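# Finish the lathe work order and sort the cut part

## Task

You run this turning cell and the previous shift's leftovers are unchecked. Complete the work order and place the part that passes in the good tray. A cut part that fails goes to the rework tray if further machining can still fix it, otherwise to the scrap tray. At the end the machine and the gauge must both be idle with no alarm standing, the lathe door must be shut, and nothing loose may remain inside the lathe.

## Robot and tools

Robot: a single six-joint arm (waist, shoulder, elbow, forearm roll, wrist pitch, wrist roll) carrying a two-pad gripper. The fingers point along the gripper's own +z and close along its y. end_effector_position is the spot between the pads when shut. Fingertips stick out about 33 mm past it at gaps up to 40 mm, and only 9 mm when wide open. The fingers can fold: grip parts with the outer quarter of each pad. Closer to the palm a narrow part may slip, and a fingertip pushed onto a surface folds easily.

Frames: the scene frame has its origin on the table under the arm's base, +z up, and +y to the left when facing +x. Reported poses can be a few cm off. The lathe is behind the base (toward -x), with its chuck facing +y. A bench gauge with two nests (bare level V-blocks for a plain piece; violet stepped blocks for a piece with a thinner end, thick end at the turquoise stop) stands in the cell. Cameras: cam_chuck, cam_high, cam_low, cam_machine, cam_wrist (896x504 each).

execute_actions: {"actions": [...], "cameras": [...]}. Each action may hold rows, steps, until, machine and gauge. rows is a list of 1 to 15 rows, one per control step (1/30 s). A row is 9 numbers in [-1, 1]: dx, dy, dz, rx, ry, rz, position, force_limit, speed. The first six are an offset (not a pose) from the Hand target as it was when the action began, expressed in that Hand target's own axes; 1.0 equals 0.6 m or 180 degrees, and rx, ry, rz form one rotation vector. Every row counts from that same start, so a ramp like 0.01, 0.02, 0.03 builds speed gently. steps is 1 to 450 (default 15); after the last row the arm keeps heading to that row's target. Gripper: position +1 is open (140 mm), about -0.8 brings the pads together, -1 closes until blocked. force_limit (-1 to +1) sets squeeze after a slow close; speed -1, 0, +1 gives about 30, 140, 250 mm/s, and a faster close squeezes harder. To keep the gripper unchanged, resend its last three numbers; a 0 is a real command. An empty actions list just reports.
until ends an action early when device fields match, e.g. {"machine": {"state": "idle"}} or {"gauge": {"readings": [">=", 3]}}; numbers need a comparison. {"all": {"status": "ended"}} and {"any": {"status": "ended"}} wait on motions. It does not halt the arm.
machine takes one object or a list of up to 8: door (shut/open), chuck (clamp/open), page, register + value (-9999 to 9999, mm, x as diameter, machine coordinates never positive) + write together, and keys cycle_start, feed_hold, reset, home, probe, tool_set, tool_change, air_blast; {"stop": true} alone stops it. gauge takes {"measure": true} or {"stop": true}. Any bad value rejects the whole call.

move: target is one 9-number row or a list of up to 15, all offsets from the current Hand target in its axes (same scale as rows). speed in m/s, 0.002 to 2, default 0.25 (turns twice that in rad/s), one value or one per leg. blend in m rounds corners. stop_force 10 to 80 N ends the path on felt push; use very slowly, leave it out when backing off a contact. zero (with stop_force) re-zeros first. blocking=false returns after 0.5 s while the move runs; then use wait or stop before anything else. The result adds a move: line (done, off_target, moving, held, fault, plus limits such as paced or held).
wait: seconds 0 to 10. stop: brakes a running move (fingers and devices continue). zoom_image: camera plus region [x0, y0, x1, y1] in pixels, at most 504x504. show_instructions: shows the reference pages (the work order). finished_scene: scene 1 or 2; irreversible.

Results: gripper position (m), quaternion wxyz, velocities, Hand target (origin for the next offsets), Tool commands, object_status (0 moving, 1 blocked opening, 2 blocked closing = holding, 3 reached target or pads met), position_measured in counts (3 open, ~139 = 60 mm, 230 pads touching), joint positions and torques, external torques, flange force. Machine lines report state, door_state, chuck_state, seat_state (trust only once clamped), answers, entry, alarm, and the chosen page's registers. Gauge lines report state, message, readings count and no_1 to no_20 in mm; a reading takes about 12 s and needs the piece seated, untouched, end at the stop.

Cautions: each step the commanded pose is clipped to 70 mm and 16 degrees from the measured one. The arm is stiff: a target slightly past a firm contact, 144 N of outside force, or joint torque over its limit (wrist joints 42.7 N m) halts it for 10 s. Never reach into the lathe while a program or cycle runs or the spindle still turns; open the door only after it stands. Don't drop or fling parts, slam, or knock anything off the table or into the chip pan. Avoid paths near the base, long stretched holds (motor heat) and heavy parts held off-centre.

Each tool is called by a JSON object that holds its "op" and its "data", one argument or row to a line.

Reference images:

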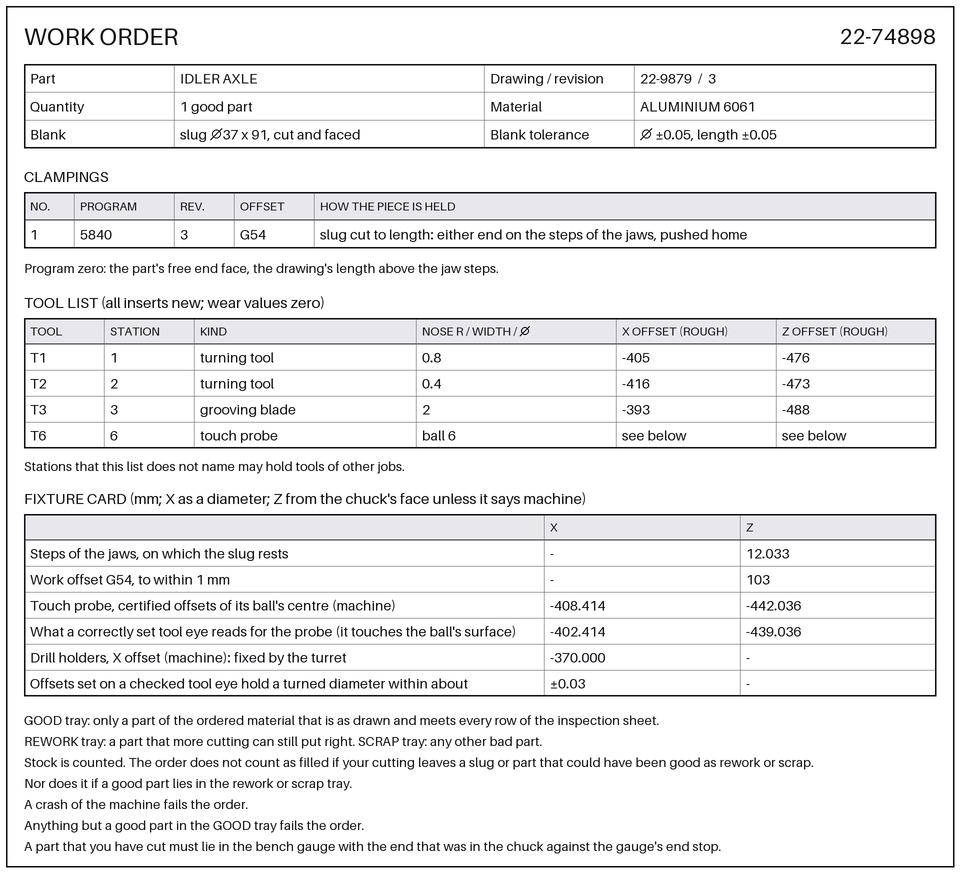

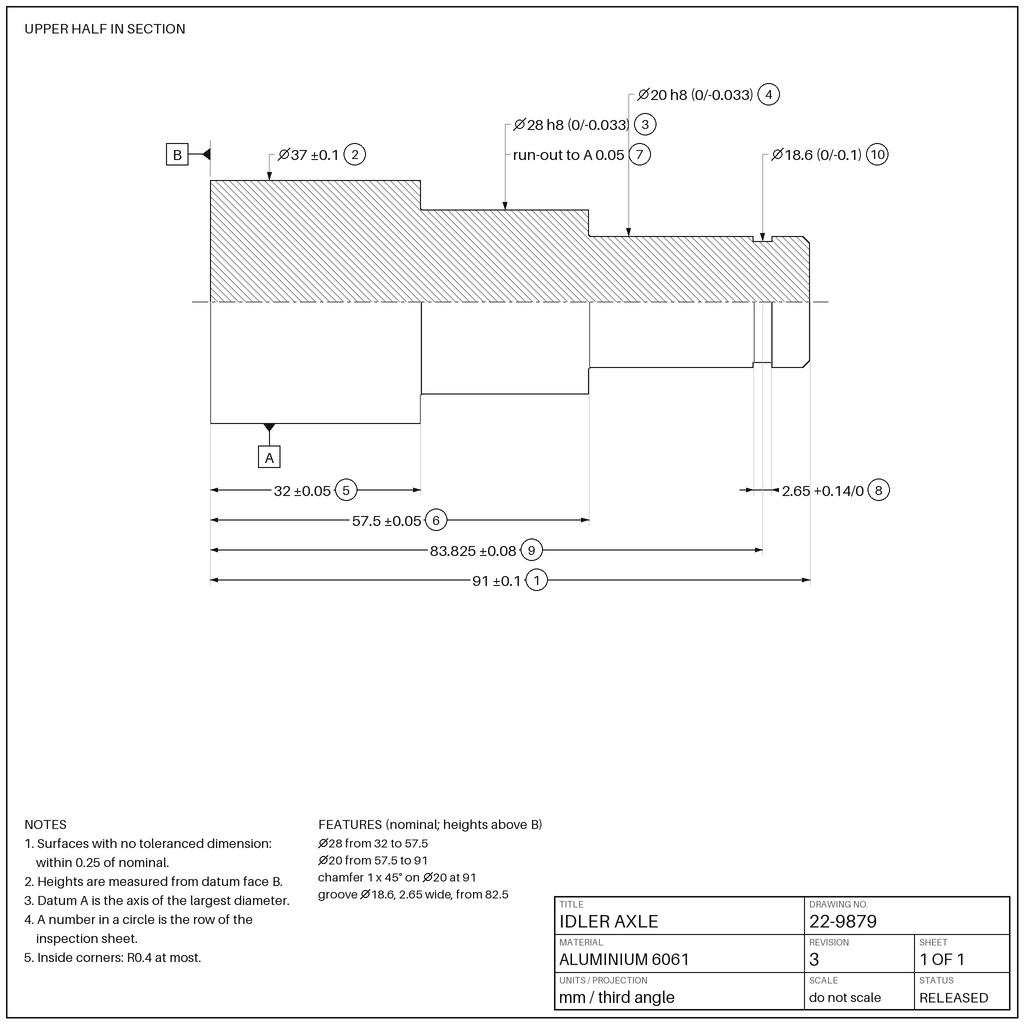

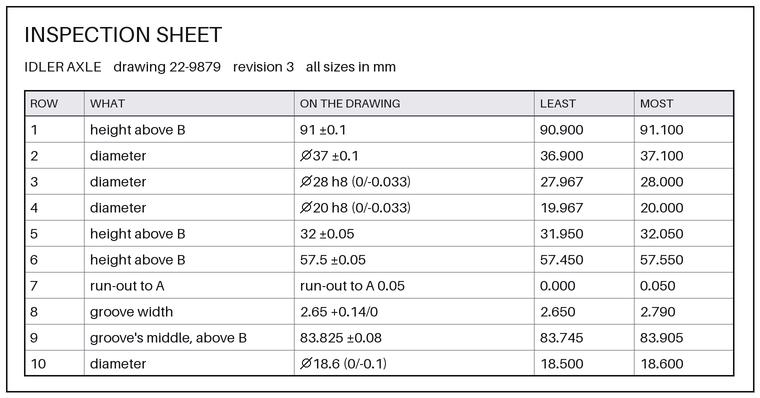

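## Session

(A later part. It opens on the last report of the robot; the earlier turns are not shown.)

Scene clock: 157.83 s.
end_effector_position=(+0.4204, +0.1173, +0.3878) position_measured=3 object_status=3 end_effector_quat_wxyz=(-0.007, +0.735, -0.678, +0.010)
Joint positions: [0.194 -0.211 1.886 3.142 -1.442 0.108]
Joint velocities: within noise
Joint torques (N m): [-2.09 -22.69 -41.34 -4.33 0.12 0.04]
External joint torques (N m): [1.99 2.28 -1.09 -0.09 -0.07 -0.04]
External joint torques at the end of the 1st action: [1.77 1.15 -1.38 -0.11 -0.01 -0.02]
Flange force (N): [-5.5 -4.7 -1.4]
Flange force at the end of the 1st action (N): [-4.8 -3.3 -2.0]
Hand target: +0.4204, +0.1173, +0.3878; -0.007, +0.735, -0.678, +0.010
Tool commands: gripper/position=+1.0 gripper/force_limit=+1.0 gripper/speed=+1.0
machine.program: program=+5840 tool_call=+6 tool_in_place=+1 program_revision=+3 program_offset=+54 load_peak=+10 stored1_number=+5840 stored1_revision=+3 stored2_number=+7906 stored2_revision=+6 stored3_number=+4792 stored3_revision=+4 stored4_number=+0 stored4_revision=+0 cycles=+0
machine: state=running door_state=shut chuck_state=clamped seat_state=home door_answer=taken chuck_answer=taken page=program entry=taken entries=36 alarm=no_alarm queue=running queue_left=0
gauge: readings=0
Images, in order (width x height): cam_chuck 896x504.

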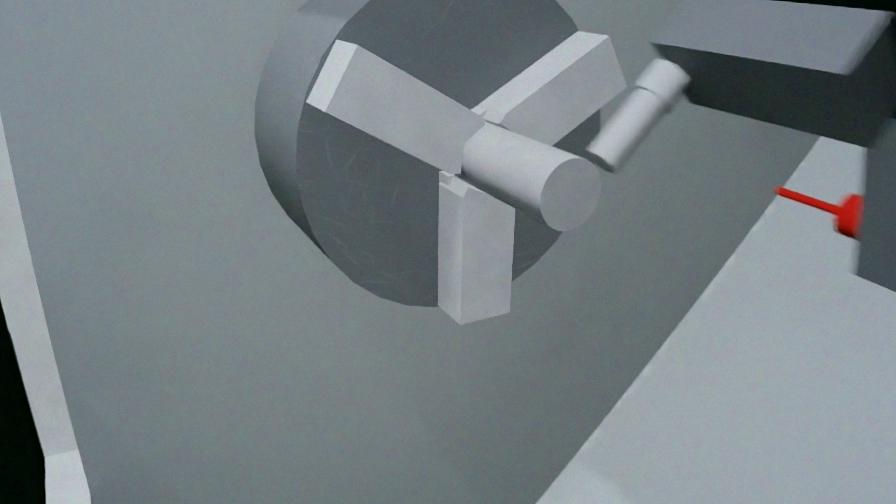

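{"op": "execute_actions", "data": {
  "actions": [
    {"steps":450,"until":{"machine":{"queue":["!=","running"]}}},
    {"steps":450,"until":{"machine":{"queue":["!=","running"]}}},
    {"steps":450,"until":{"machine":{"queue":["!=","running"]}}},
    {"steps":450,"until":{"machine":{"queue":["!=","running"]}}},
    {"steps":450,"until":{"machine":{"queue":["!=","running"]}}}
  ],
  "cameras": []
}}

{"op": "execute_actions", "data": {
  "actions": [
    {"steps":300,"until":{"machine":{"state":["!=","busy"]}}},
    {"machine":[{"register":"tool_call","value":6,"write":true,"page":"measuring"},{"tool_change":true},{"register":"probe_x","value":60,"write":true},{"register":"probe_z","value":56,"write":true},{"register":"probe_move_z","value":0,"write":true},{"register":"probe_move_x","value":-36,"write":true,"probe":true}],"steps":90},
    {"steps":450,"until":{"machine":{"queue":["!=","running"]}}}
  ],
  "cameras": []
}}

{"op": "execute_actions", "data": {
  "actions": [
    {"machine":[{"register":"probe_z","value":80,"write":true,"probe":true}],"steps":60},
    {"steps":450,"until":{"machine":{"queue":["!=","running"]}}}
  ],
  "cameras": []
}}

Scene clock: 223.07 s.
end_effector_position=(+0.4204, +0.1173, +0.3878) position_measured=3 object_status=3 end_effector_quat_wxyz=(-0.007, +0.735, -0.678, +0.010)
Joint positions: [0.194 -0.211 1.886 3.142 -1.442 0.108]
Joint velocities: within noise
Joint torques (N m): [-1.66 -22.42 -41.25 -4.32 0.04 0.04]
External joint torques (N m): [1.43 2.17 -1.12 -0.1 0.02 -0.04]
External joint torques at the end of the 1st action: [1.88 1.77 -1.31 -0.11 0.04 0.02]
External joint torques at the end of the 2nd action: [2.27 1.5 -1.17 -0.11 -0.07 -0.08]
External joint torques at the end of the 3rd action: [2 2.03 -0.99 -0.17 0 -0.08]
External joint torques at the end of the 4th action: [2.11 0.89 -1.26 -0.14 0.01 -0.02]
Flange force (N): [-4.2 -4.7 -1.3]
Flange force at the end of the 1st action (N): [-5.3 -4.2 -1.7]
Flange force at the end of the 2nd action (N): [-5.9 -3.5 -1.7]
Flange force at the end of the 3rd action (N): [-5.4 -4.2 -1.2]
Flange force at the end of the 4th action (N): [-5.5 -2.6 -1.8]
Hand target: +0.4204, +0.1173, +0.3878; -0.007, +0.735, -0.678, +0.010
Tool commands: gripper/position=+1.0 gripper/force_limit=+1.0 gripper/speed=+1.0
machine.program: program=+5840 tool_call=+6 tool_in_place=+3 program_revision=+3 program_offset=+54 load_peak=+10 stored1_number=+5840 stored1_revision=+3 stored2_number=+7906 stored2_revision=+6 stored3_number=+4792 stored3_revision=+4 stored4_number=+0 stored4_revision=+0 cycles=+1
machine: state=done door_state=shut chuck_state=clamped seat_state=home door_answer=taken chuck_answer=taken page=program entry=taken entries=36 alarm=no_alarm queue=done queue_left=0
gauge: readings=0
No camera images: "cameras" was empty.

Scene clock: 236.47 s.
end_effector_position=(+0.4204, +0.1173, +0.3878) position_measured=3 object_status=3 end_effector_quat_wxyz=(-0.007, +0.735, -0.678, +0.010)
Joint positions: [0.194 -0.211 1.886 3.142 -1.442 0.108]
Joint velocities: within noise
Joint torques (N m): [-2.18 -22.02 -41.4 -4.3 0.04 -0.02]
External joint torques (N m): [1.97 1.48 -1.08 -0.13 0.01 0.02]
External joint torques at the end of the 1st action: [1.33 2.03 -0.94 -0.13 -0.03 -0.04]
External joint torques at the end of the 2nd action: [1.71 1.5 -1.03 -0.12 -0.07 -0.08]
Flange force (N): [-5.4 -3.4 -1.4]
Flange force at the end of the 1st action (N): [-3.9 -4.3 -1.2]
Flange force at the end of the 2nd action (N): [-4.5 -3.4 -1.5]
Hand target: +0.4204, +0.1173, +0.3878; -0.007, +0.735, -0.678, +0.010
Tool commands: gripper/position=+1.0 gripper/force_limit=+1.0 gripper/speed=+1.0
machine.measuring: probe_x=+60.000 probe_z=+56.000 probe_move_x=-36.000 probe_move_z=+0.000 probe_radius=+2.992 eye_x=+58.028 eye_z=+145.457 probe_touched=+1 probe_found_x=+28.079 probe_found_z=+56.000 set_x=-393.413 set_z=-488.000
machine: state=done door_state=shut chuck_state=clamped seat_state=home door_answer=taken chuck_answer=taken page=measuring entry=taken entries=43 alarm=no_alarm queue=done queue_left=0
gauge: readings=0
No camera images: "cameras" was empty.

Scene clock: 243.37 s.
end_effector_position=(+0.4204, +0.1173, +0.3878) position_measured=3 object_status=3 end_effector_quat_wxyz=(-0.007, +0.735, -0.678, +0.010)
Joint positions: [0.194 -0.211 1.886 3.142 -1.442 0.108]
Joint velocities: within noise
Joint torques (N m): [-2 -22.2 -41.21 -4.28 0.06 0.02]
External joint torques (N m): [1.89 2.11 -1.18 -0.13 -0.01 -0.02]
External joint torques at the end of the 1st action: [1.24 1.73 -1.28 -0.11 -0.06 -0.02]
Flange force (N): [-5.3 -4.6 -1.5]
Flange force at the end of the 1st action (N): [-3.7 -4.2 -1.8]
Hand target: +0.4204, +0.1173, +0.3878; -0.007, +0.735, -0.678, +0.010
Tool commands: gripper/position=+1.0 gripper/force_limit=+1.0 gripper/speed=+1.0
machine.measuring: probe_x=+60.000 probe_z=+80.000 probe_move_x=-36.000 probe_move_z=+0.000 probe_radius=+2.992 eye_x=+58.028 eye_z=+145.457 probe_touched=+1 probe_found_x=+20.078 probe_found_z=+80.000 set_x=-393.413 set_z=-488.000
machine: state=done door_state=shut chuck_state=clamped seat_state=home door_answer=taken chuck_answer=taken page=measuring entry=taken entries=45 alarm=no_alarm queue=done queue_left=0
gauge: readings=0
No camera images: "cameras" was empty.

{"op": "execute_actions", "data": {
  "actions": [
    {"machine":[{"register":"t2_x_wear","value":0.0045,"write":true,"page":"program"},{"register":"t3_x_wear","value":0,"write":true},{"home":true},{"cycle_start":true}],"steps":90},
    {"steps":450,"until":{"machine":{"queue":["!=","running"]}}},
    {"steps":450,"until":{"machine":{"queue":["!=","running"]}}},
    {"steps":450,"until":{"machine":{"queue":["!=","running"]}}},
    {"steps":450,"until":{"machine":{"queue":["!=","running"]}}},
    {"steps":450,"until":{"machine":{"queue":["!=","running"]}}},
    {"steps":450,"until":{"machine":{"queue":["!=","running"]}}},
    {"steps":450,"until":{"machine":{"queue":["!=","running"]}}}
  ],
  "cameras": []
}}

{"op": "execute_actions", "data": {
  "actions": [
    {"steps":300,"until":{"machine":{"state":["!=","busy"]}}},
    {"machine":[{"page":"measuring"},{"tool_change":true},{"register":"probe_z","value":80,"write":true,"probe":true},{"register":"probe_z","value":56,"write":true},{"probe":true}],"steps":90},
    {"steps":450,"until":{"machine":{"queue":["!=","running"]}}},
    {"machine":[{"home":true},{"door":"open"}],"steps":60},
    {"steps":300,"until":{"machine":{"queue":["!=","running"],"door_state":"open"}}}
  ],
  "cameras": ["cam_wrist","cam_high"]
}}

Scene clock: 323.17 s.
end_effector_position=(+0.4204, +0.1173, +0.3878) position_measured=3 object_status=3 end_effector_quat_wxyz=(-0.007, +0.735, -0.678, +0.010)
Joint positions: [0.194 -0.211 1.886 3.142 -1.442 0.108]
Joint velocities: within noise
Joint torques (N m): [-1.89 -22.07 -41.31 -4.29 0.06 0.08]
External joint torques (N m): [1.74 1.46 -1.14 -0.13 -0.01 -0.09]
External joint torques at the end of the 4th action: [1.76 1.67 -1.07 -0.14 -0.03 -0.05]
External joint torques at the end of the 5th action: [1.34 1.54 -1.14 -0.11 -0.05 -0.08]
External joint torques at the end of the 6th action: [2.15 1.4 -1.01 -0.12 -0.07 -0.09]
External joint torques at the end of the 7th action: [1.93 2.56 -0.99 -0.14 0.02 -0.05]
Flange force (N): [-4.6 -3.5 -1.5]
Flange force at the end of the 4th action (N): [-4.8 -3.7 -1.4]
Flange force at the end of the 5th action (N): [-3.7 -3.7 -1.6]
Flange force at the end of the 6th action (N): [-5.5 -3.1 -1.5]
Flange force at the end of the 7th action (N): [-5.5 -5.1 -1.0]
Hand target: +0.4204, +0.1173, +0.3878; -0.007, +0.735, -0.678, +0.010
Tool commands: gripper/position=+1.0 gripper/force_limit=+1.0 gripper/speed=+1.0
machine.program: program=+5840 tool_call=+6 tool_in_place=+3 program_revision=+3 program_offset=+54 load_peak=+1 stored1_number=+5840 stored1_revision=+3 stored2_number=+7906 stored2_revision=+6 stored3_number=+4792 stored3_revision=+4 stored4_number=+0 stored4_revision=+0 cycles=+2
machine: state=done door_state=shut chuck_state=clamped seat_state=home door_answer=taken chuck_answer=taken page=program entry=taken entries=49 alarm=no_alarm queue=done queue_left=0
gauge: readings=0
No camera images: "cameras" was empty.

Scene clock: 353.40 s.
end_effector_position=(+0.4204, +0.1173, +0.3878) position_measured=3 object_status=3 end_effector_quat_wxyz=(-0.007, +0.735, -0.678, +0.010)
Joint positions: [0.194 -0.211 1.886 3.142 -1.442 0.108]
Joint velocities: within noise
Joint torques (N m): [-1.62 -22.06 -41.29 -4.27 0.09 0.1]
External joint torques (N m): [1.49 1.35 -1.19 -0.16 -0.05 -0.1]
External joint torques at the end of the 1st action: [1.86 1.55 -1.03 -0.18 -0.06 -0.06]
External joint torques at the end of the 2nd action: [1.47 1.83 -0.95 -0.19 0 -0.06]
External joint torques at the end of the 3rd action: [1.84 2.25 -1.2 -0.15 -0.1 0.02]
External joint torques at the end of the 4th action: [1.82 2.04 -0.86 -0.12 -0.07 -0.1]
Flange force (N): [-4.0 -3.4 -1.7]
Flange force at the end of the 1st action (N): [-5.0 -3.4 -1.4]
Flange force at the end of the 2nd action (N): [-4.1 -3.9 -1.1]
Flange force at the end of the 3rd action (N): [-5.3 -4.8 -1.6]
Flange force at the end of the 4th action (N): [-4.9 -4.1 -1.1]
Hand target: +0.4204, +0.1173, +0.3878; -0.007, +0.735, -0.678, +0.010
Tool commands: gripper/position=+1.0 gripper/force_limit=+1.0 gripper/speed=+1.0
machine.measuring: probe_x=+60.000 probe_z=+56.000 probe_move_x=-36.000 probe_move_z=+0.000 probe_radius=+2.992 eye_x=+58.028 eye_z=+145.457 probe_touched=+1 probe_found_x=+27.981 probe_found_z=+56.000 set_x=-393.413 set_z=-488.000
machine: state=done door_state=shut chuck_state=clamped seat_state=home door_answer=taken chuck_answer=taken page=measuring entry=refused_busy entries=55 alarm=no_alarm queue=dropped queue_left=0
gauge: readings=0
Images, in order (width x height): cam_high 896x504, cam_wrist 896x504.

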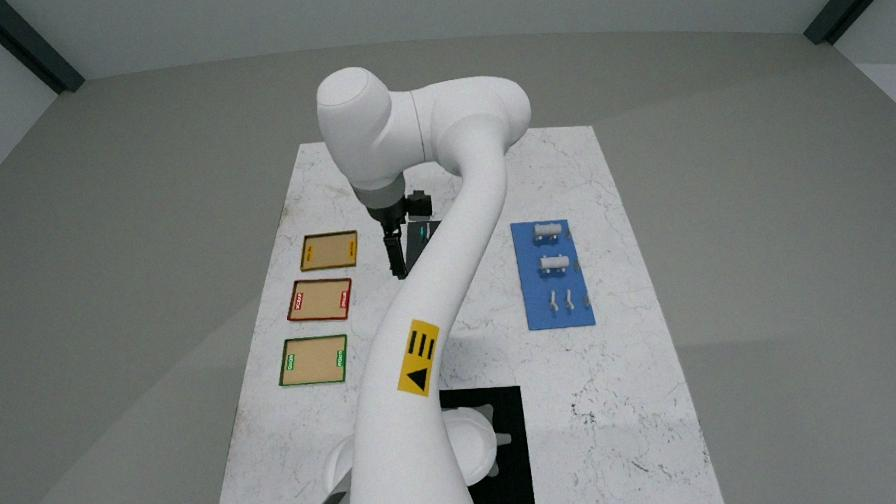

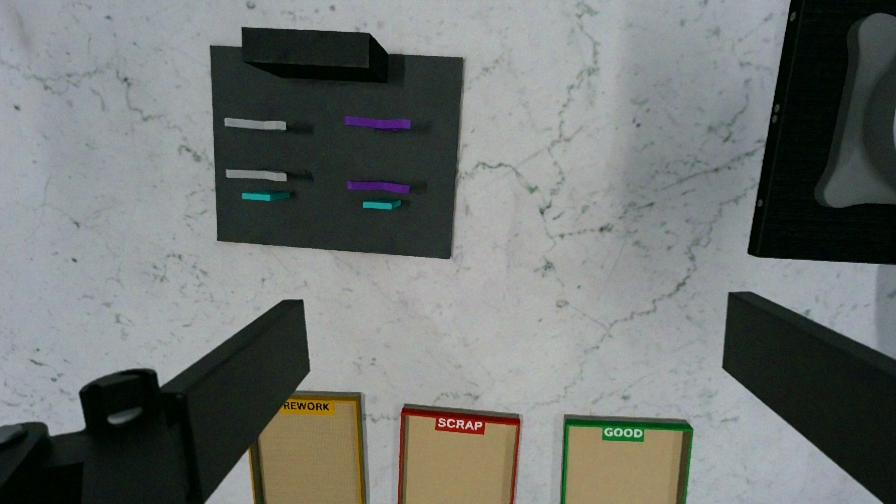

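{"op": "execute_actions", "data": {
  "actions": [
    {"machine":[{"home":true},{"door":"open"}],"steps":15}
  ],
  "cameras": []
}}

{"op": "move", "data": {
  "target": [
    [-0.3895,0.2279,-0.067,0,0,-0.49,0,-1,-1],
    [-0.509,0.444,-0.09,0,0,-0.98,0,-1,-1],
    [-0.562,0.6948,-0.1047,0,0,0.5267,0,-1,-1]
  ],
  "blend": 0.04,
  "speed": 0.45,
  "cameras": ["cam_machine"]
}}

Scene clock: 357.27 s.
end_effector_position=(+0.4204, +0.1173, +0.3878) position_measured=3 object_status=3 end_effector_quat_wxyz=(-0.007, +0.735, -0.678, +0.010)
Joint positions: [0.194 -0.211 1.886 3.142 -1.442 0.108]
Joint velocities: within noise
Joint torques (N m): [-1.74 -22.49 -41.32 -4.32 0.03 0.05]
External joint torques (N m): [1.55 1.76 -1.23 -0.12 0.02 -0.05]
Flange force (N): [-4.4 -4.2 -1.6]
Hand target: +0.4204, +0.1173, +0.3878; -0.007, +0.735, -0.678, +0.010
Tool commands: gripper/position=+1.0 gripper/force_limit=+1.0 gripper/speed=+1.0
machine.measuring: probe_x=+60.000 probe_z=+56.000 probe_move_x=-36.000 probe_move_z=+0.000 probe_radius=+2.992 eye_x=+58.028 eye_z=+145.457 probe_touched=+1 probe_found_x=+27.981 probe_found_z=+56.000 set_x=-393.413 set_z=-488.000
machine: state=done door_state=between chuck_state=clamped seat_state=home door_answer=taken chuck_answer=taken page=measuring entry=taken entries=56 alarm=no_alarm queue=running queue_left=0
gauge: readings=0
No camera images: "cameras" was empty.

Scene clock: 363.00 s.
end_effector_position=(-0.0233, +0.4205, +0.4391) position_measured=129 object_status=3 end_effector_quat_wxyz=(+0.012, +0.002, +1.000, -0.001)
Joint positions: [1.57 -0.233 1.807 3.117 -1.563 -3.144]
Joint velocities: within noise
Joint torques (N m): [-1.41 -20.79 -41.62 -4.3 0 -0.04]
External joint torques (N m): [1.54 2.05 -0.92 -0.08 -0.01 0.04]
Flange force (N): [4.1 4.6 -1.7]
Hand target: -0.0233, +0.4205, +0.4391; +0.012, +0.002, +1.000, -0.001
Off the commanded pose: 0.000 m, 0 deg.
machine.measuring: probe_x=+60.000 probe_z=+56.000 probe_move_x=-36.000 probe_move_z=+0.000 probe_radius=+2.992 eye_x=+58.028 eye_z=+145.457 probe_touched=+1 probe_found_x=+27.981 probe_found_z=+56.000 set_x=-393.413 set_z=-488.000
machine: state=done door_state=open chuck_state=clamped seat_state=home door_answer=taken chuck_answer=taken page=measuring entry=taken entries=56 alarm=no_alarm queue=done queue_left=0
gauge: readings=0
move: done
Images, in order (width x height): cam_machine 896x504.

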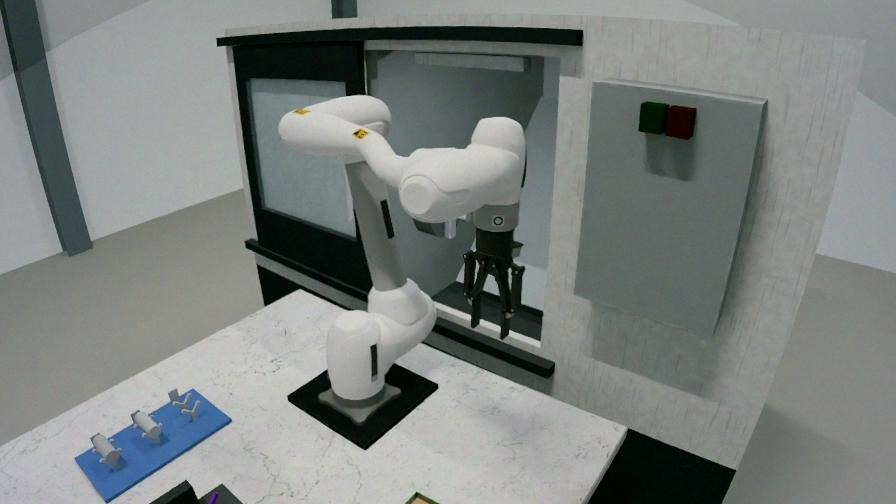

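{"op": "move", "data": {
  "target": [0,0.013,0.014,-0.2985,0,0,0,-1,-1],
  "speed": 0.4,
  "cameras": []
}}

{"op": "move", "data": {
  "target": [0,0.052,-0.0135,-0.2015,0,0,0,-1,-1],
  "speed": 0.4,
  "cameras": []
}}

Scene clock: 366.67 s.
end_effector_position=(-0.0231, +0.4283, +0.4307) position_measured=129 object_status=3 end_effector_quat_wxyz=(+0.012, -0.003, +0.893, +0.451)
Joint positions: [1.543 -0.709 2.305 3.159 -0.603 -3.193]
Joint velocities: within noise
Joint torques (N m): [-2.29 21.13 -43.53 -4.41 2.34 0.16]
External joint torques (N m): [2.57 1.88 -1.34 0.11 -0.09 -0.12]
Flange force (N): [0.0 0.0 0.0]
Hand target: -0.0231, +0.4283, +0.4307; +0.012, -0.003, +0.893, +0.451
Off the commanded pose: 0.000 m, 0 deg.
machine.measuring: probe_x=+60.000 probe_z=+56.000 probe_move_x=-36.000 probe_move_z=+0.000 probe_radius=+2.992 eye_x=+58.028 eye_z=+145.457 probe_touched=+1 probe_found_x=+27.981 probe_found_z=+56.000 set_x=-393.413 set_z=-488.000
machine: state=done door_state=open chuck_state=clamped seat_state=home door_answer=taken chuck_answer=taken page=measuring entry=taken entries=56 alarm=no_alarm queue=done queue_left=0
gauge: readings=0
move: done
No camera images: "cameras" was empty.

Scene clock: 368.40 s.
end_effector_position=(-0.0245, +0.4403, +0.4604) position_measured=129 object_status=3 end_effector_quat_wxyz=(+0.015, -0.003, +0.708, +0.706)
Joint positions: [1.537 -0.776 2.625 3.057 0.283 -3.085]
Joint velocities: within noise
Joint torques (N m): [-1.68 26.95 -42.47 -3.81 2.81 0.03]
External joint torques (N m): [1.84 2.35 -1.33 -0.26 -0.02 0.02]
Flange force (N): [0.0 0.0 0.0]
Hand target: -0.0237, +0.4403, +0.4606; +0.010, -0.007, +0.708, +0.706
Off the commanded pose: 0.001 m, 1 deg.
machine.measuring: probe_x=+60.000 probe_z=+56.000 probe_move_x=-36.000 probe_move_z=+0.000 probe_radius=+2.992 eye_x=+58.028 eye_z=+145.457 probe_touched=+1 probe_found_x=+27.981 probe_found_z=+56.000 set_x=-393.413 set_z=-488.000
machine: state=done door_state=open chuck_state=clamped seat_state=home door_answer=taken chuck_answer=taken page=measuring entry=taken entries=56 alarm=no_alarm queue=done queue_left=0
gauge: readings=0
move: done
No camera images: "cameras" was empty.

{"op": "move", "data": {
  "target": [0.5535,-0.0127,-0.291,0,0.278,0,0,-1,-1],
  "speed": 0.3,
  "cameras": []
}}

{"op": "move", "data": {
  "target": [0.4948,0.0078,-0.1013,-0.008,0.2226,0.0016,0,-1,-1],
  "speed": 0.3,
  "cameras": ["cam_chuck"]
}}

Scene clock: 371.27 s.
end_effector_position=(-0.3562, +0.2673, +0.4455) position_measured=129 object_status=3 end_effector_quat_wxyz=(-0.291, -0.305, +0.646, +0.637)
Joint positions: [2.385 -0.751 2.638 2.93 0.306 -2.96]
Joint velocities: within noise
Joint torques (N m): [-2.19 25.83 -42.48 -3.75 2.78 0.09]
External joint torques (N m): [2.11 2.18 -1.05 -0.11 -0.04 -0.04]
Flange force (N): [0.0 0.0 0.0]
Hand target: -0.3563, +0.2671, +0.4454; -0.290, -0.305, +0.646, +0.637
Off the commanded pose: 0.000 m, 0 deg.
machine.measuring: probe_x=+60.000 probe_z=+56.000 probe_move_x=-36.000 probe_move_z=+0.000 probe_radius=+2.992 eye_x=+58.028 eye_z=+145.457 probe_touched=+1 probe_found_x=+27.981 probe_found_z=+56.000 set_x=-393.413 set_z=-488.000
machine: state=done door_state=open chuck_state=clamped seat_state=home door_answer=taken chuck_answer=taken page=measuring entry=taken entries=56 alarm=no_alarm queue=done queue_left=0
gauge: readings=0
move: done
No camera images: "cameras" was empty.

Scene clock: 372.97 s.
end_effector_position=(-0.5017, +0.0012, +0.4474) position_measured=129 object_status=3 end_effector_quat_wxyz=(+0.499, +0.499, -0.500, -0.501)
Joint positions: [2.96 -0.572 2.601 2.739 0.493 -2.791]
Joint velocities: within noise
Joint torques (N m): [-1.46 13.28 -40.63 -2.99 2.81 0.11]
External joint torques (N m): [1.3 1.89 -1.05 -0.12 -0.19 -0.06]
Flange force (N): [0.0 0.0 0.0]
Hand target: -0.5017, +0.0012, +0.4474; +0.499, +0.499, -0.500, -0.501
Off the commanded pose: 0.000 m, 0 deg.
machine.measuring: probe_x=+60.000 probe_z=+56.000 probe_move_x=-36.000 probe_move_z=+0.000 probe_radius=+2.992 eye_x=+58.028 eye_z=+145.457 probe_touched=+1 probe_found_x=+27.981 probe_found_z=+56.000 set_x=-393.413 set_z=-488.000
machine: state=done door_state=open chuck_state=clamped seat_state=home door_answer=taken chuck_answer=taken page=measuring entry=taken entries=56 alarm=no_alarm queue=done queue_left=0
gauge: readings=0
move: done
Images, in order (width x height): cam_chuck 896x504.

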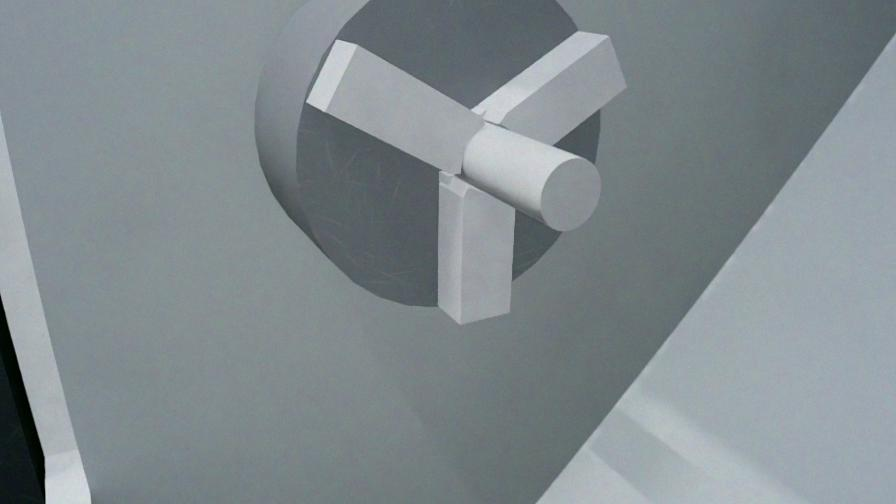

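{"op": "move", "data": {
  "target": [
    [-0.001,-0.0458,0.197,0,0,0,0,-1,-1],
    [-0.001,-0.1058,0.0487,0,0,0,0,-1,-1],
    [0.099,-0.1058,0.1153,0,0,0,0,-1,-1],
    [0.1288,-0.2458,0.117,0,0,0,0,-1,-1],
    [0.1288,-0.2418,0.3153,0,0,0,0,-1,-1],
    [0.1948,-0.2418,0.4222,0,0,0,0,-1,-1],
    [0.2665,-0.2418,0.4353,0,0,0,0,-1,-1]
  ],
  "speed": [0.25,0.25,0.25,0.25,0.25,0.25,0.08],
  "blend": 0.02,
  "cameras": ["cam_chuck","cam_wrist"]
}}

Scene clock: 377.10 s.
end_effector_position=(-0.7634, -0.1578, +0.3023) position_measured=129 object_status=3 end_effector_quat_wxyz=(+0.499, +0.499, -0.500, -0.501)
Joint positions: [3.431 0.258 2.316 3.475 1.03 -3.327]
Joint velocities: within noise
Joint torques (N m): [-1.49 -52.38 -23.69 -2.36 2.8 0.18]
External joint torques (N m): [1.76 1.17 -0.84 -0.27 -0.04 -0.13]
Flange force (N): [4.2 -1.6 1.8]
Hand target: -0.7634, -0.1578, +0.3023; +0.499, +0.499, -0.500, -0.501
Off the commanded pose: 0.000 m, 0 deg.
machine.measuring: probe_x=+60.000 probe_z=+56.000 probe_move_x=-36.000 probe_move_z=+0.000 probe_radius=+2.992 eye_x=+58.028 eye_z=+145.457 probe_touched=+1 probe_found_x=+27.981 probe_found_z=+56.000 set_x=-393.413 set_z=-488.000
machine: state=done door_state=open chuck_state=clamped seat_state=home door_answer=taken chuck_answer=taken page=measuring entry=taken entries=56 alarm=no_alarm queue=done queue_left=0
gauge: readings=0
move: done
Images, in order (width x height): cam_chuck 896x504, cam_wrist 896x504.

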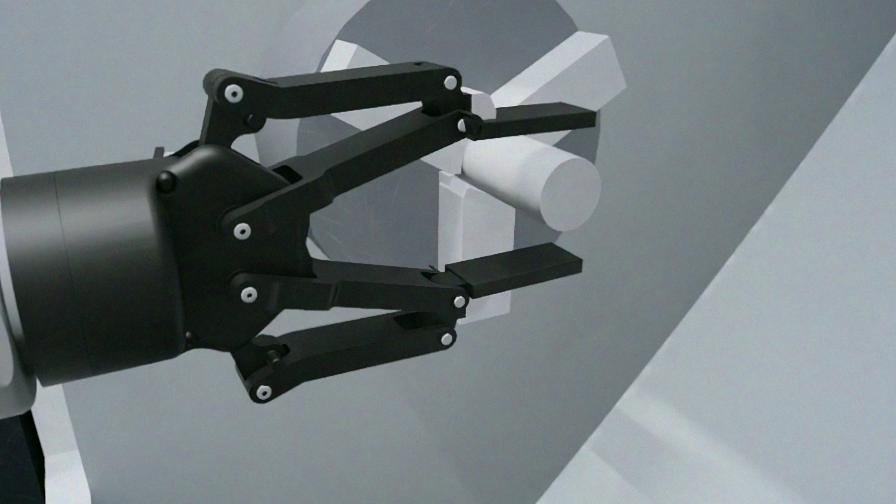

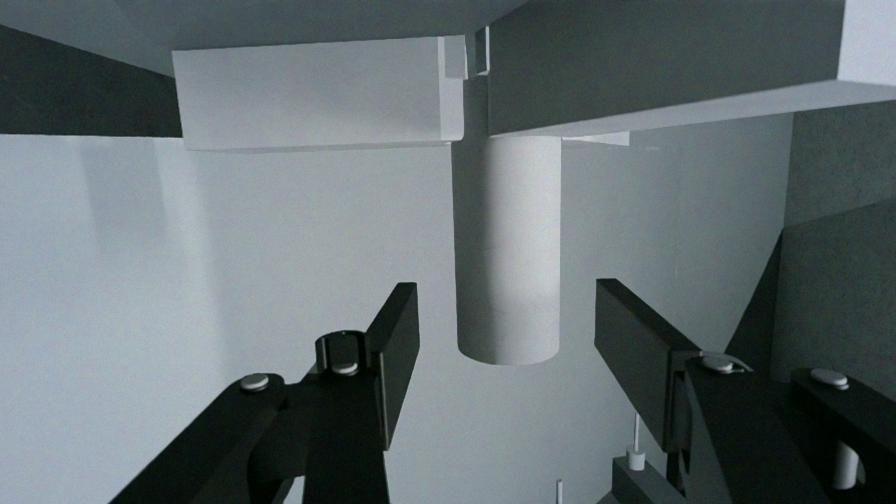

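{"op": "move", "data": {
  "target": [0.0603,0,-0.0008,0,0,0,0,-1,-1],
  "speed": 0.06,
  "cameras": ["cam_wrist"]
}}

{"op": "execute_actions", "data": {
  "actions": [
    {"rows":[[0,0,0,0,0,0,-1,0,-1]],"steps":75},
    {"rows":[[0,0,0,0,0,0,-0.98,0,0]],"steps":20}
  ],
  "cameras": ["cam_wrist"]
}}

Scene clock: 378.87 s.
end_effector_position=(-0.7630, -0.1940, +0.3023) position_measured=129 object_status=3 end_effector_quat_wxyz=(+0.499, +0.499, -0.500, -0.501)
Joint positions: [3.505 0.275 2.292 3.561 1.037 -3.373]
Joint velocities: within noise
Joint torques (N m): [-2.2 -54.27 -23.4 -2.64 2.72 0.29]
External joint torques (N m): [2.41 1.3 -0.98 -0.04 0.02 -0.24]
Flange force (N): [6.4 -1.6 1.2]
Hand target: -0.7630, -0.1940, +0.3023; +0.499, +0.499, -0.500, -0.501
Off the commanded pose: 0.000 m, 0 deg.
machine.measuring: probe_x=+60.000 probe_z=+56.000 probe_move_x=-36.000 probe_move_z=+0.000 probe_radius=+2.992 eye_x=+58.028 eye_z=+145.457 probe_touched=+1 probe_found_x=+27.981 probe_found_z=+56.000 set_x=-393.413 set_z=-488.000
machine: state=done door_state=open chuck_state=clamped seat_state=home door_answer=taken chuck_answer=taken page=measuring entry=taken entries=56 alarm=no_alarm queue=done queue_left=0
gauge: readings=0
move: done
Images, in order (width x height): cam_wrist 896x504.

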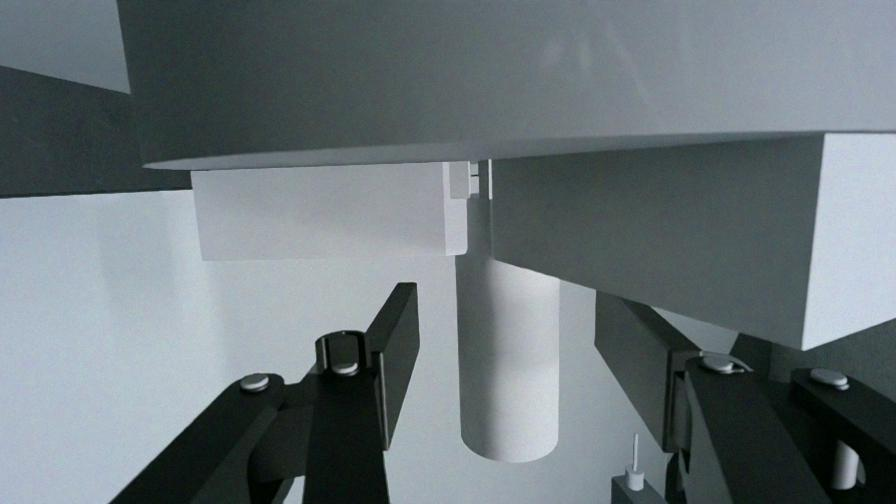

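Scene clock: 382.23 s.
end_effector_position=(-0.7630, -0.1940, +0.3023) position_measured=177 object_status=2 end_effector_quat_wxyz=(+0.499, +0.499, -0.500, -0.501)
Joint positions: [3.505 0.275 2.292 3.561 1.037 -3.373]
Joint velocities: within noise
Joint torques (N m): [-5.01 -42.35 -30.1 -2.66 -0.93 0.01]
External joint torques (N m): [5.29 -10.45 5.66 -0.04 3.67 0.04]
External joint torques at the end of the 1st action: [5.51 -9.73 5.75 -0.11 3.67 0.01]
Flange force (N): [1.6 8.4 -26.9]
Flange force at the end of the 1st action (N): [2.2 7.0 -26.4]
Hand target: -0.7630, -0.1940, +0.3023; +0.499, +0.499, -0.500, -0.501
Off the commanded pose: 0.000 m, 0 deg.
machine.measuring: probe_x=+60.000 probe_z=+56.000 probe_move_x=-36.000 probe_move_z=+0.000 probe_radius=+2.992 eye_x=+58.028 eye_z=+145.457 probe_touched=+1 probe_found_x=+27.981 probe_found_z=+56.000 set_x=-393.413 set_z=-488.000
machine: state=done door_state=open chuck_state=clamped seat_state=home door_answer=taken chuck_answer=taken page=measuring entry=taken entries=56 alarm=no_alarm queue=done queue_left=0
gauge: readings=0
Images, in order (width x height): cam_wrist 896x504.

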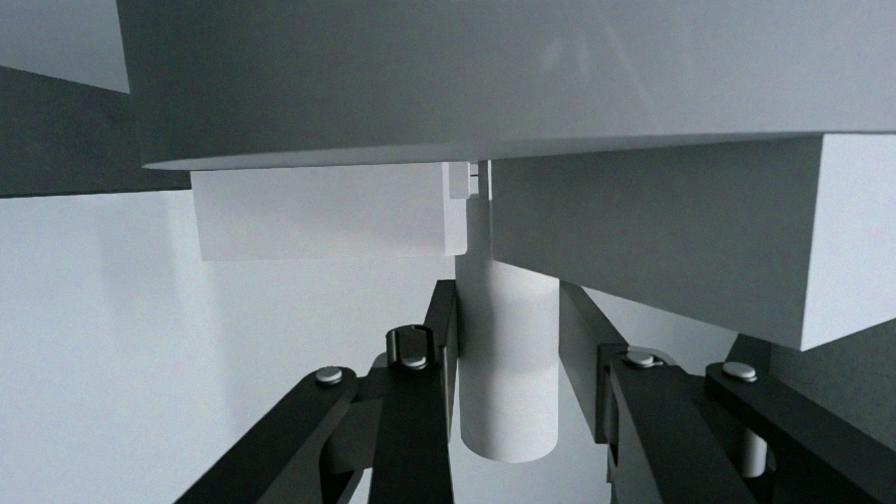

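{"op": "execute_actions", "data": {
  "actions": [
    {"machine":{"chuck":"open"},"steps":75}
  ],
  "cameras": []
}}

{"op": "move", "data": {
  "target": [
    [-0.02,0,0,0,0,0,-0.98,0,0],
    [-0.0593,0,0,0,0,0,-0.98,0,0]
  ],
  "speed": [0.03,0.06],
  "cameras": ["cam_wrist","cam_chuck"]
}}

Scene clock: 385.57 s.
end_effector_position=(-0.7630, -0.1940, +0.3023) position_measured=177 object_status=2 end_effector_quat_wxyz=(+0.499, +0.499, -0.500, -0.501)
Joint positions: [3.505 0.275 2.292 3.561 1.037 -3.373]
Joint velocities: within noise
Joint torques (N m): [-0.09 -55.77 -25.7 -3.24 3.67 0.06]
External joint torques (N m): [0.26 3.55 1.34 0.55 -0.95 -0.01]
Flange force (N): [2.4 -4.7 1.7]
Hand target: -0.7630, -0.1940, +0.3023; +0.499, +0.499, -0.500, -0.501
Tool commands: gripper/position=-0.98 gripper/force_limit=+0.0 gripper/speed=+0.0
Off the commanded pose: 0.000 m, 0 deg.
machine.measuring: probe_x=+60.000 probe_z=+56.000 probe_move_x=-36.000 probe_move_z=+0.000 probe_radius=+2.992 eye_x=+58.028 eye_z=+145.457 probe_touched=+1 probe_found_x=+27.981 probe_found_z=+56.000 set_x=-393.413 set_z=-488.000
machine: state=idle door_state=open chuck_state=open seat_state=home door_answer=taken chuck_answer=taken page=measuring entry=taken entries=56 alarm=no_alarm queue=done queue_left=0
gauge: readings=0
No camera images: "cameras" was empty.

Scene clock: 386.73 s.
end_effector_position=(-0.7629, -0.1585, +0.3023) position_measured=177 object_status=2 end_effector_quat_wxyz=(+0.499, +0.499, -0.500, -0.501)
Joint positions: [3.432 0.258 2.317 3.477 1.03 -3.328]
Joint velocities: within noise
Joint torques (N m): [-2.11 -54.23 -25.55 -2.47 3.79 0.12]
External joint torques (N m): [2.56 2.95 1.06 -0.17 -1.02 -0.07]
Flange force (N): [5.4 -3.7 0.7]
Hand target: -0.7629, -0.1585, +0.3023; +0.499, +0.499, -0.500, -0.501
Off the commanded pose: 0.000 m, 0 deg.
machine.measuring: probe_x=+60.000 probe_z=+56.000 probe_move_x=-36.000 probe_move_z=+0.000 probe_radius=+2.992 eye_x=+58.028 eye_z=+145.457 probe_touched=+1 probe_found_x=+27.981 probe_found_z=+56.000 set_x=-393.413 set_z=-488.000
machine: state=idle door_state=open chuck_state=open seat_state=open door_answer=taken chuck_answer=taken page=measuring entry=taken entries=56 alarm=no_alarm queue=done queue_left=0
gauge: readings=0
move: done
Images, in order (width x height): cam_chuck 896x504, cam_wrist 896x504.

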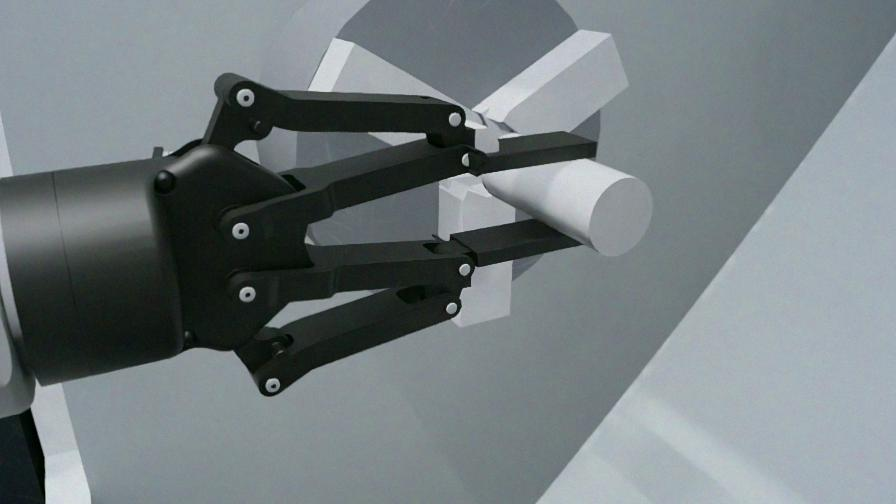

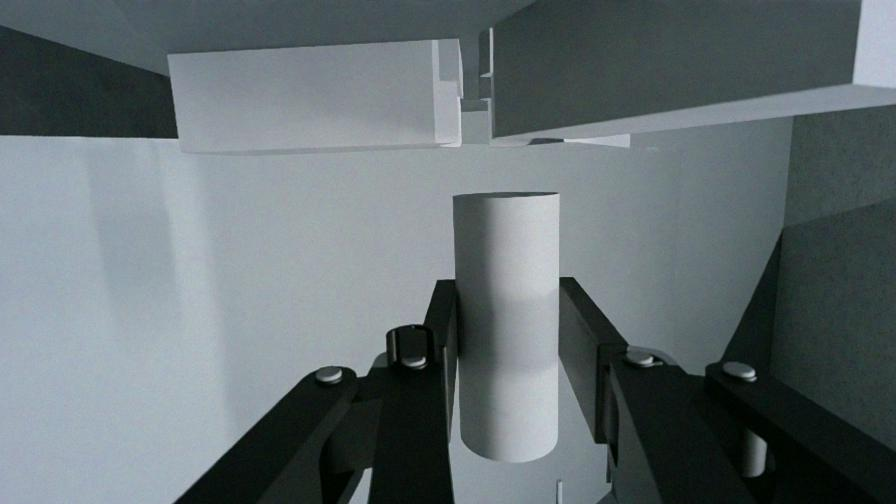

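Part out. Exit path.

{"op": "move", "data": {
  "target": [
    [-0.0723,0,-0.0132,0,0,0,-0.98,0,0],
    [-0.1383,0.001,-0.1215,0,0,0,-0.98,0,0],
    [-0.1383,-0.0038,-0.3198,0,0,0,-0.98,0,0],
    [-0.1682,0.1362,-0.3215,0,0,0,-0.98,0,0],
    [-0.2682,0.1362,-0.3882,0,0,0,-0.98,0,0],
    [-0.2682,0.1962,-0.2382,0,0,0,-0.98,0,0],
    [-0.2673,0.2462,-0.4382,0,0,0,-0.98,0,0]
  ],
  "speed": 0.22,
  "blend": 0.02,
  "cameras": []
}}

{"op": "move", "data": {
  "target": [-0.4417,0.005,-0.24,0.008,-0.2226,-0.0016,-0.98,0,0],
  "speed": 0.3,
  "cameras": []
}}

{"op": "move", "data": {
  "target": [-0.58,0,-0.234,0,-0.278,0,-0.98,0,0],
  "speed": 0.3,
  "cameras": []
}}

{"op": "move", "data": {
  "target": [0,-0.05,-0.02,0.2,0,0,-0.98,0,0],
  "speed": 0.35,
  "cameras": []
}}

{"op": "move", "data": {
  "target": [0,0.019,-0.03,0.2985,0,0,-0.98,0,0],
  "speed": 0.35,
  "cameras": ["cam_wrist","cam_machine"]
}}

Scene clock: 391.80 s.
end_effector_position=(-0.4995, +0.0010, +0.4500) position_measured=177 object_status=2 end_effector_quat_wxyz=(+0.499, +0.499, -0.500, -0.501)
Joint positions: [2.959 -0.582 2.599 2.73 0.482 -2.78]
Joint velocities: within noise
Joint torques (N m): [-1.76 12.5 -43.14 -2.76 3.59 0.17]
External joint torques (N m): [1.68 3.08 1.21 -0.36 -0.96 -0.12]
Flange force (N): [0.0 0.0 0.0]
Hand target: -0.4995, +0.0011, +0.4500; +0.499, +0.499, -0.500, -0.501
Off the commanded pose: 0.000 m, 0 deg.
machine.measuring: probe_x=+60.000 probe_z=+56.000 probe_move_x=-36.000 probe_move_z=+0.000 probe_radius=+2.992 eye_x=+58.028 eye_z=+145.457 probe_touched=+1 probe_found_x=+27.981 probe_found_z=+56.000 set_x=-393.413 set_z=-488.000
machine: state=idle door_state=open chuck_state=open seat_state=open door_answer=taken chuck_answer=taken page=measuring entry=taken entries=56 alarm=no_alarm queue=done queue_left=0
gauge: readings=0
move: done
No camera images: "cameras" was empty.

Scene clock: 393.70 s.
end_effector_position=(-0.3548, +0.2657, +0.4532) position_measured=177 object_status=2 end_effector_quat_wxyz=(-0.290, -0.305, +0.646, +0.637)
Joint positions: [2.394 -0.765 2.626 2.952 0.28 -2.979]
Joint velocities: within noise
Joint torques (N m): [-1.71 25.21 -44.85 -3.76 3.79 0.11]
External joint torques (N m): [1.73 3.44 0.99 -0.17 -1.02 -0.06]
Flange force (N): [0.0 0.0 0.0]
Hand target: -0.3548, +0.2657, +0.4532; -0.290, -0.305, +0.646, +0.637
Off the commanded pose: 0.000 m, 0 deg.
machine.measuring: probe_x=+60.000 probe_z=+56.000 probe_move_x=-36.000 probe_move_z=+0.000 probe_radius=+2.992 eye_x=+58.028 eye_z=+145.457 probe_touched=+1 probe_found_x=+27.981 probe_found_z=+56.000 set_x=-393.413 set_z=-488.000
machine: state=idle door_state=open chuck_state=open seat_state=open door_answer=taken chuck_answer=taken page=measuring entry=taken entries=56 alarm=no_alarm queue=done queue_left=0
gauge: readings=0
move: done
No camera images: "cameras" was empty.

Scene clock: 396.03 s.
end_effector_position=(-0.0233, +0.4409, +0.4606) position_measured=177 object_status=2 end_effector_quat_wxyz=(+0.011, -0.006, +0.708, +0.706)
Joint positions: [1.494 -0.778 2.625 2.871 0.291 -2.905]
Joint velocities: within noise
Joint torques (N m): [-1.66 26.03 -45.26 -3.7 3.68 0.01]
External joint torques (N m): [1.98 3.07 1.2 -0.1 -0.96 0.04]
Flange force (N): [0.0 0.0 0.0]
Hand target: -0.0230, +0.4408, +0.4607; +0.010, -0.007, +0.708, +0.706
Off the commanded pose: 0.000 m, 0 deg.
machine.measuring: probe_x=+60.000 probe_z=+56.000 probe_move_x=-36.000 probe_move_z=+0.000 probe_radius=+2.992 eye_x=+58.028 eye_z=+145.457 probe_touched=+1 probe_found_x=+27.981 probe_found_z=+56.000 set_x=-393.413 set_z=-488.000
machine: state=idle door_state=open chuck_state=open seat_state=open door_answer=taken chuck_answer=taken page=measuring entry=taken entries=56 alarm=no_alarm queue=done queue_left=0
gauge: readings=0
move: done
No camera images: "cameras" was empty.

Scene clock: 397.83 s.
end_effector_position=(-0.0224, +0.4287, +0.4307) position_measured=177 object_status=2 end_effector_quat_wxyz=(+0.012, -0.003, +0.892, +0.453)
Joint positions: [1.539 -0.71 2.308 3.165 -0.597 -3.201]
Joint velocities: within noise
Joint torques (N m): [-1.74 19.75 -45.74 -4.13 3.13 0.26]
External joint torques (N m): [1.95 3.72 0.88 -0.16 -0.87 -0.22]
Flange force (N): [0.0 0.0 0.0]
Hand target: -0.0223, +0.4287, +0.4307; +0.012, -0.003, +0.892, +0.453
Off the commanded pose: 0.000 m, 0 deg.
machine.measuring: probe_x=+60.000 probe_z=+56.000 probe_move_x=-36.000 probe_move_z=+0.000 probe_radius=+2.992 eye_x=+58.028 eye_z=+145.457 probe_touched=+1 probe_found_x=+27.981 probe_found_z=+56.000 set_x=-393.413 set_z=-488.000
machine: state=idle door_state=open chuck_state=open seat_state=open door_answer=taken chuck_answer=taken page=measuring entry=taken entries=56 alarm=no_alarm queue=done queue_left=0
gauge: readings=0
move: done
No camera images: "cameras" was empty.

Scene clock: 399.73 s.
end_effector_position=(-0.0228, +0.4209, +0.4506) position_measured=177 object_status=2 end_effector_quat_wxyz=(+0.012, +0.002, +1.000, +0.001)
Joint positions: [1.569 -0.235 1.788 3.117 -1.579 -3.146]
Joint velocities: within noise
Joint torques (N m): [-1.33 -20.77 -43.15 -4.25 -0.02 0.02]
External joint torques (N m): [1.57 1.03 0.29 -0.16 0 -0.02]
Flange force (N): [3.9 1.4 0.4]
Hand target: -0.0228, +0.4209, +0.4505; +0.012, +0.002, +1.000, +0.001
Off the commanded pose: 0.000 m, 0 deg.
machine.measuring: probe_x=+60.000 probe_z=+56.000 probe_move_x=-36.000 probe_move_z=+0.000 probe_radius=+2.992 eye_x=+58.028 eye_z=+145.457 probe_touched=+1 probe_found_x=+27.981 probe_found_z=+56.000 set_x=-393.413 set_z=-488.000
machine: state=idle door_state=open chuck_state=open seat_state=open door_answer=taken chuck_answer=taken page=measuring entry=taken entries=56 alarm=no_alarm queue=done queue_left=0
gauge: readings=0
move: done
Images, in order (width x height): cam_machine 896x504, cam_wrist 896x504.

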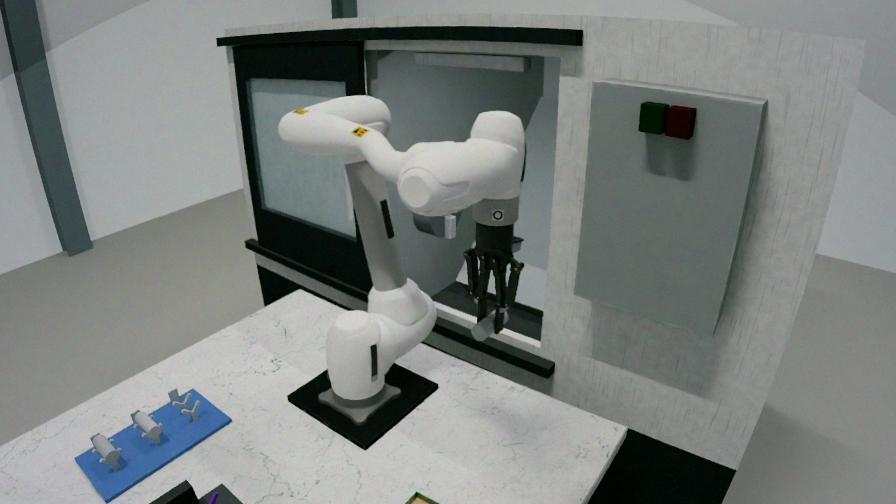

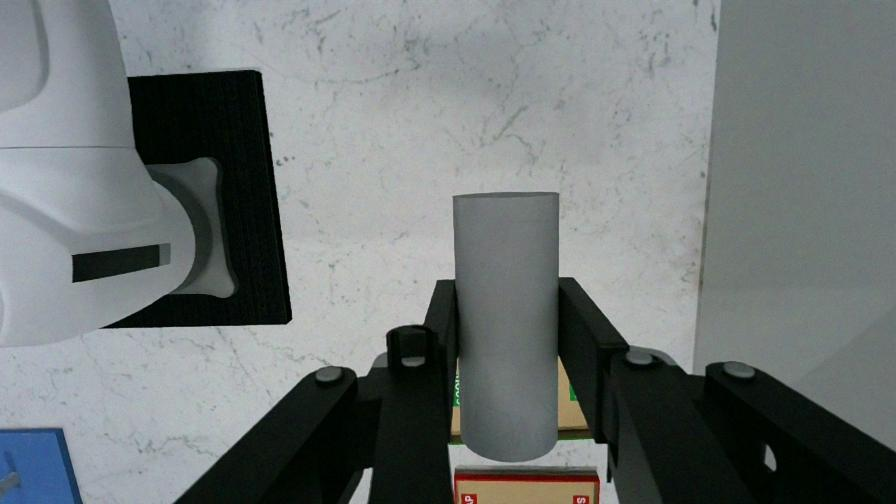

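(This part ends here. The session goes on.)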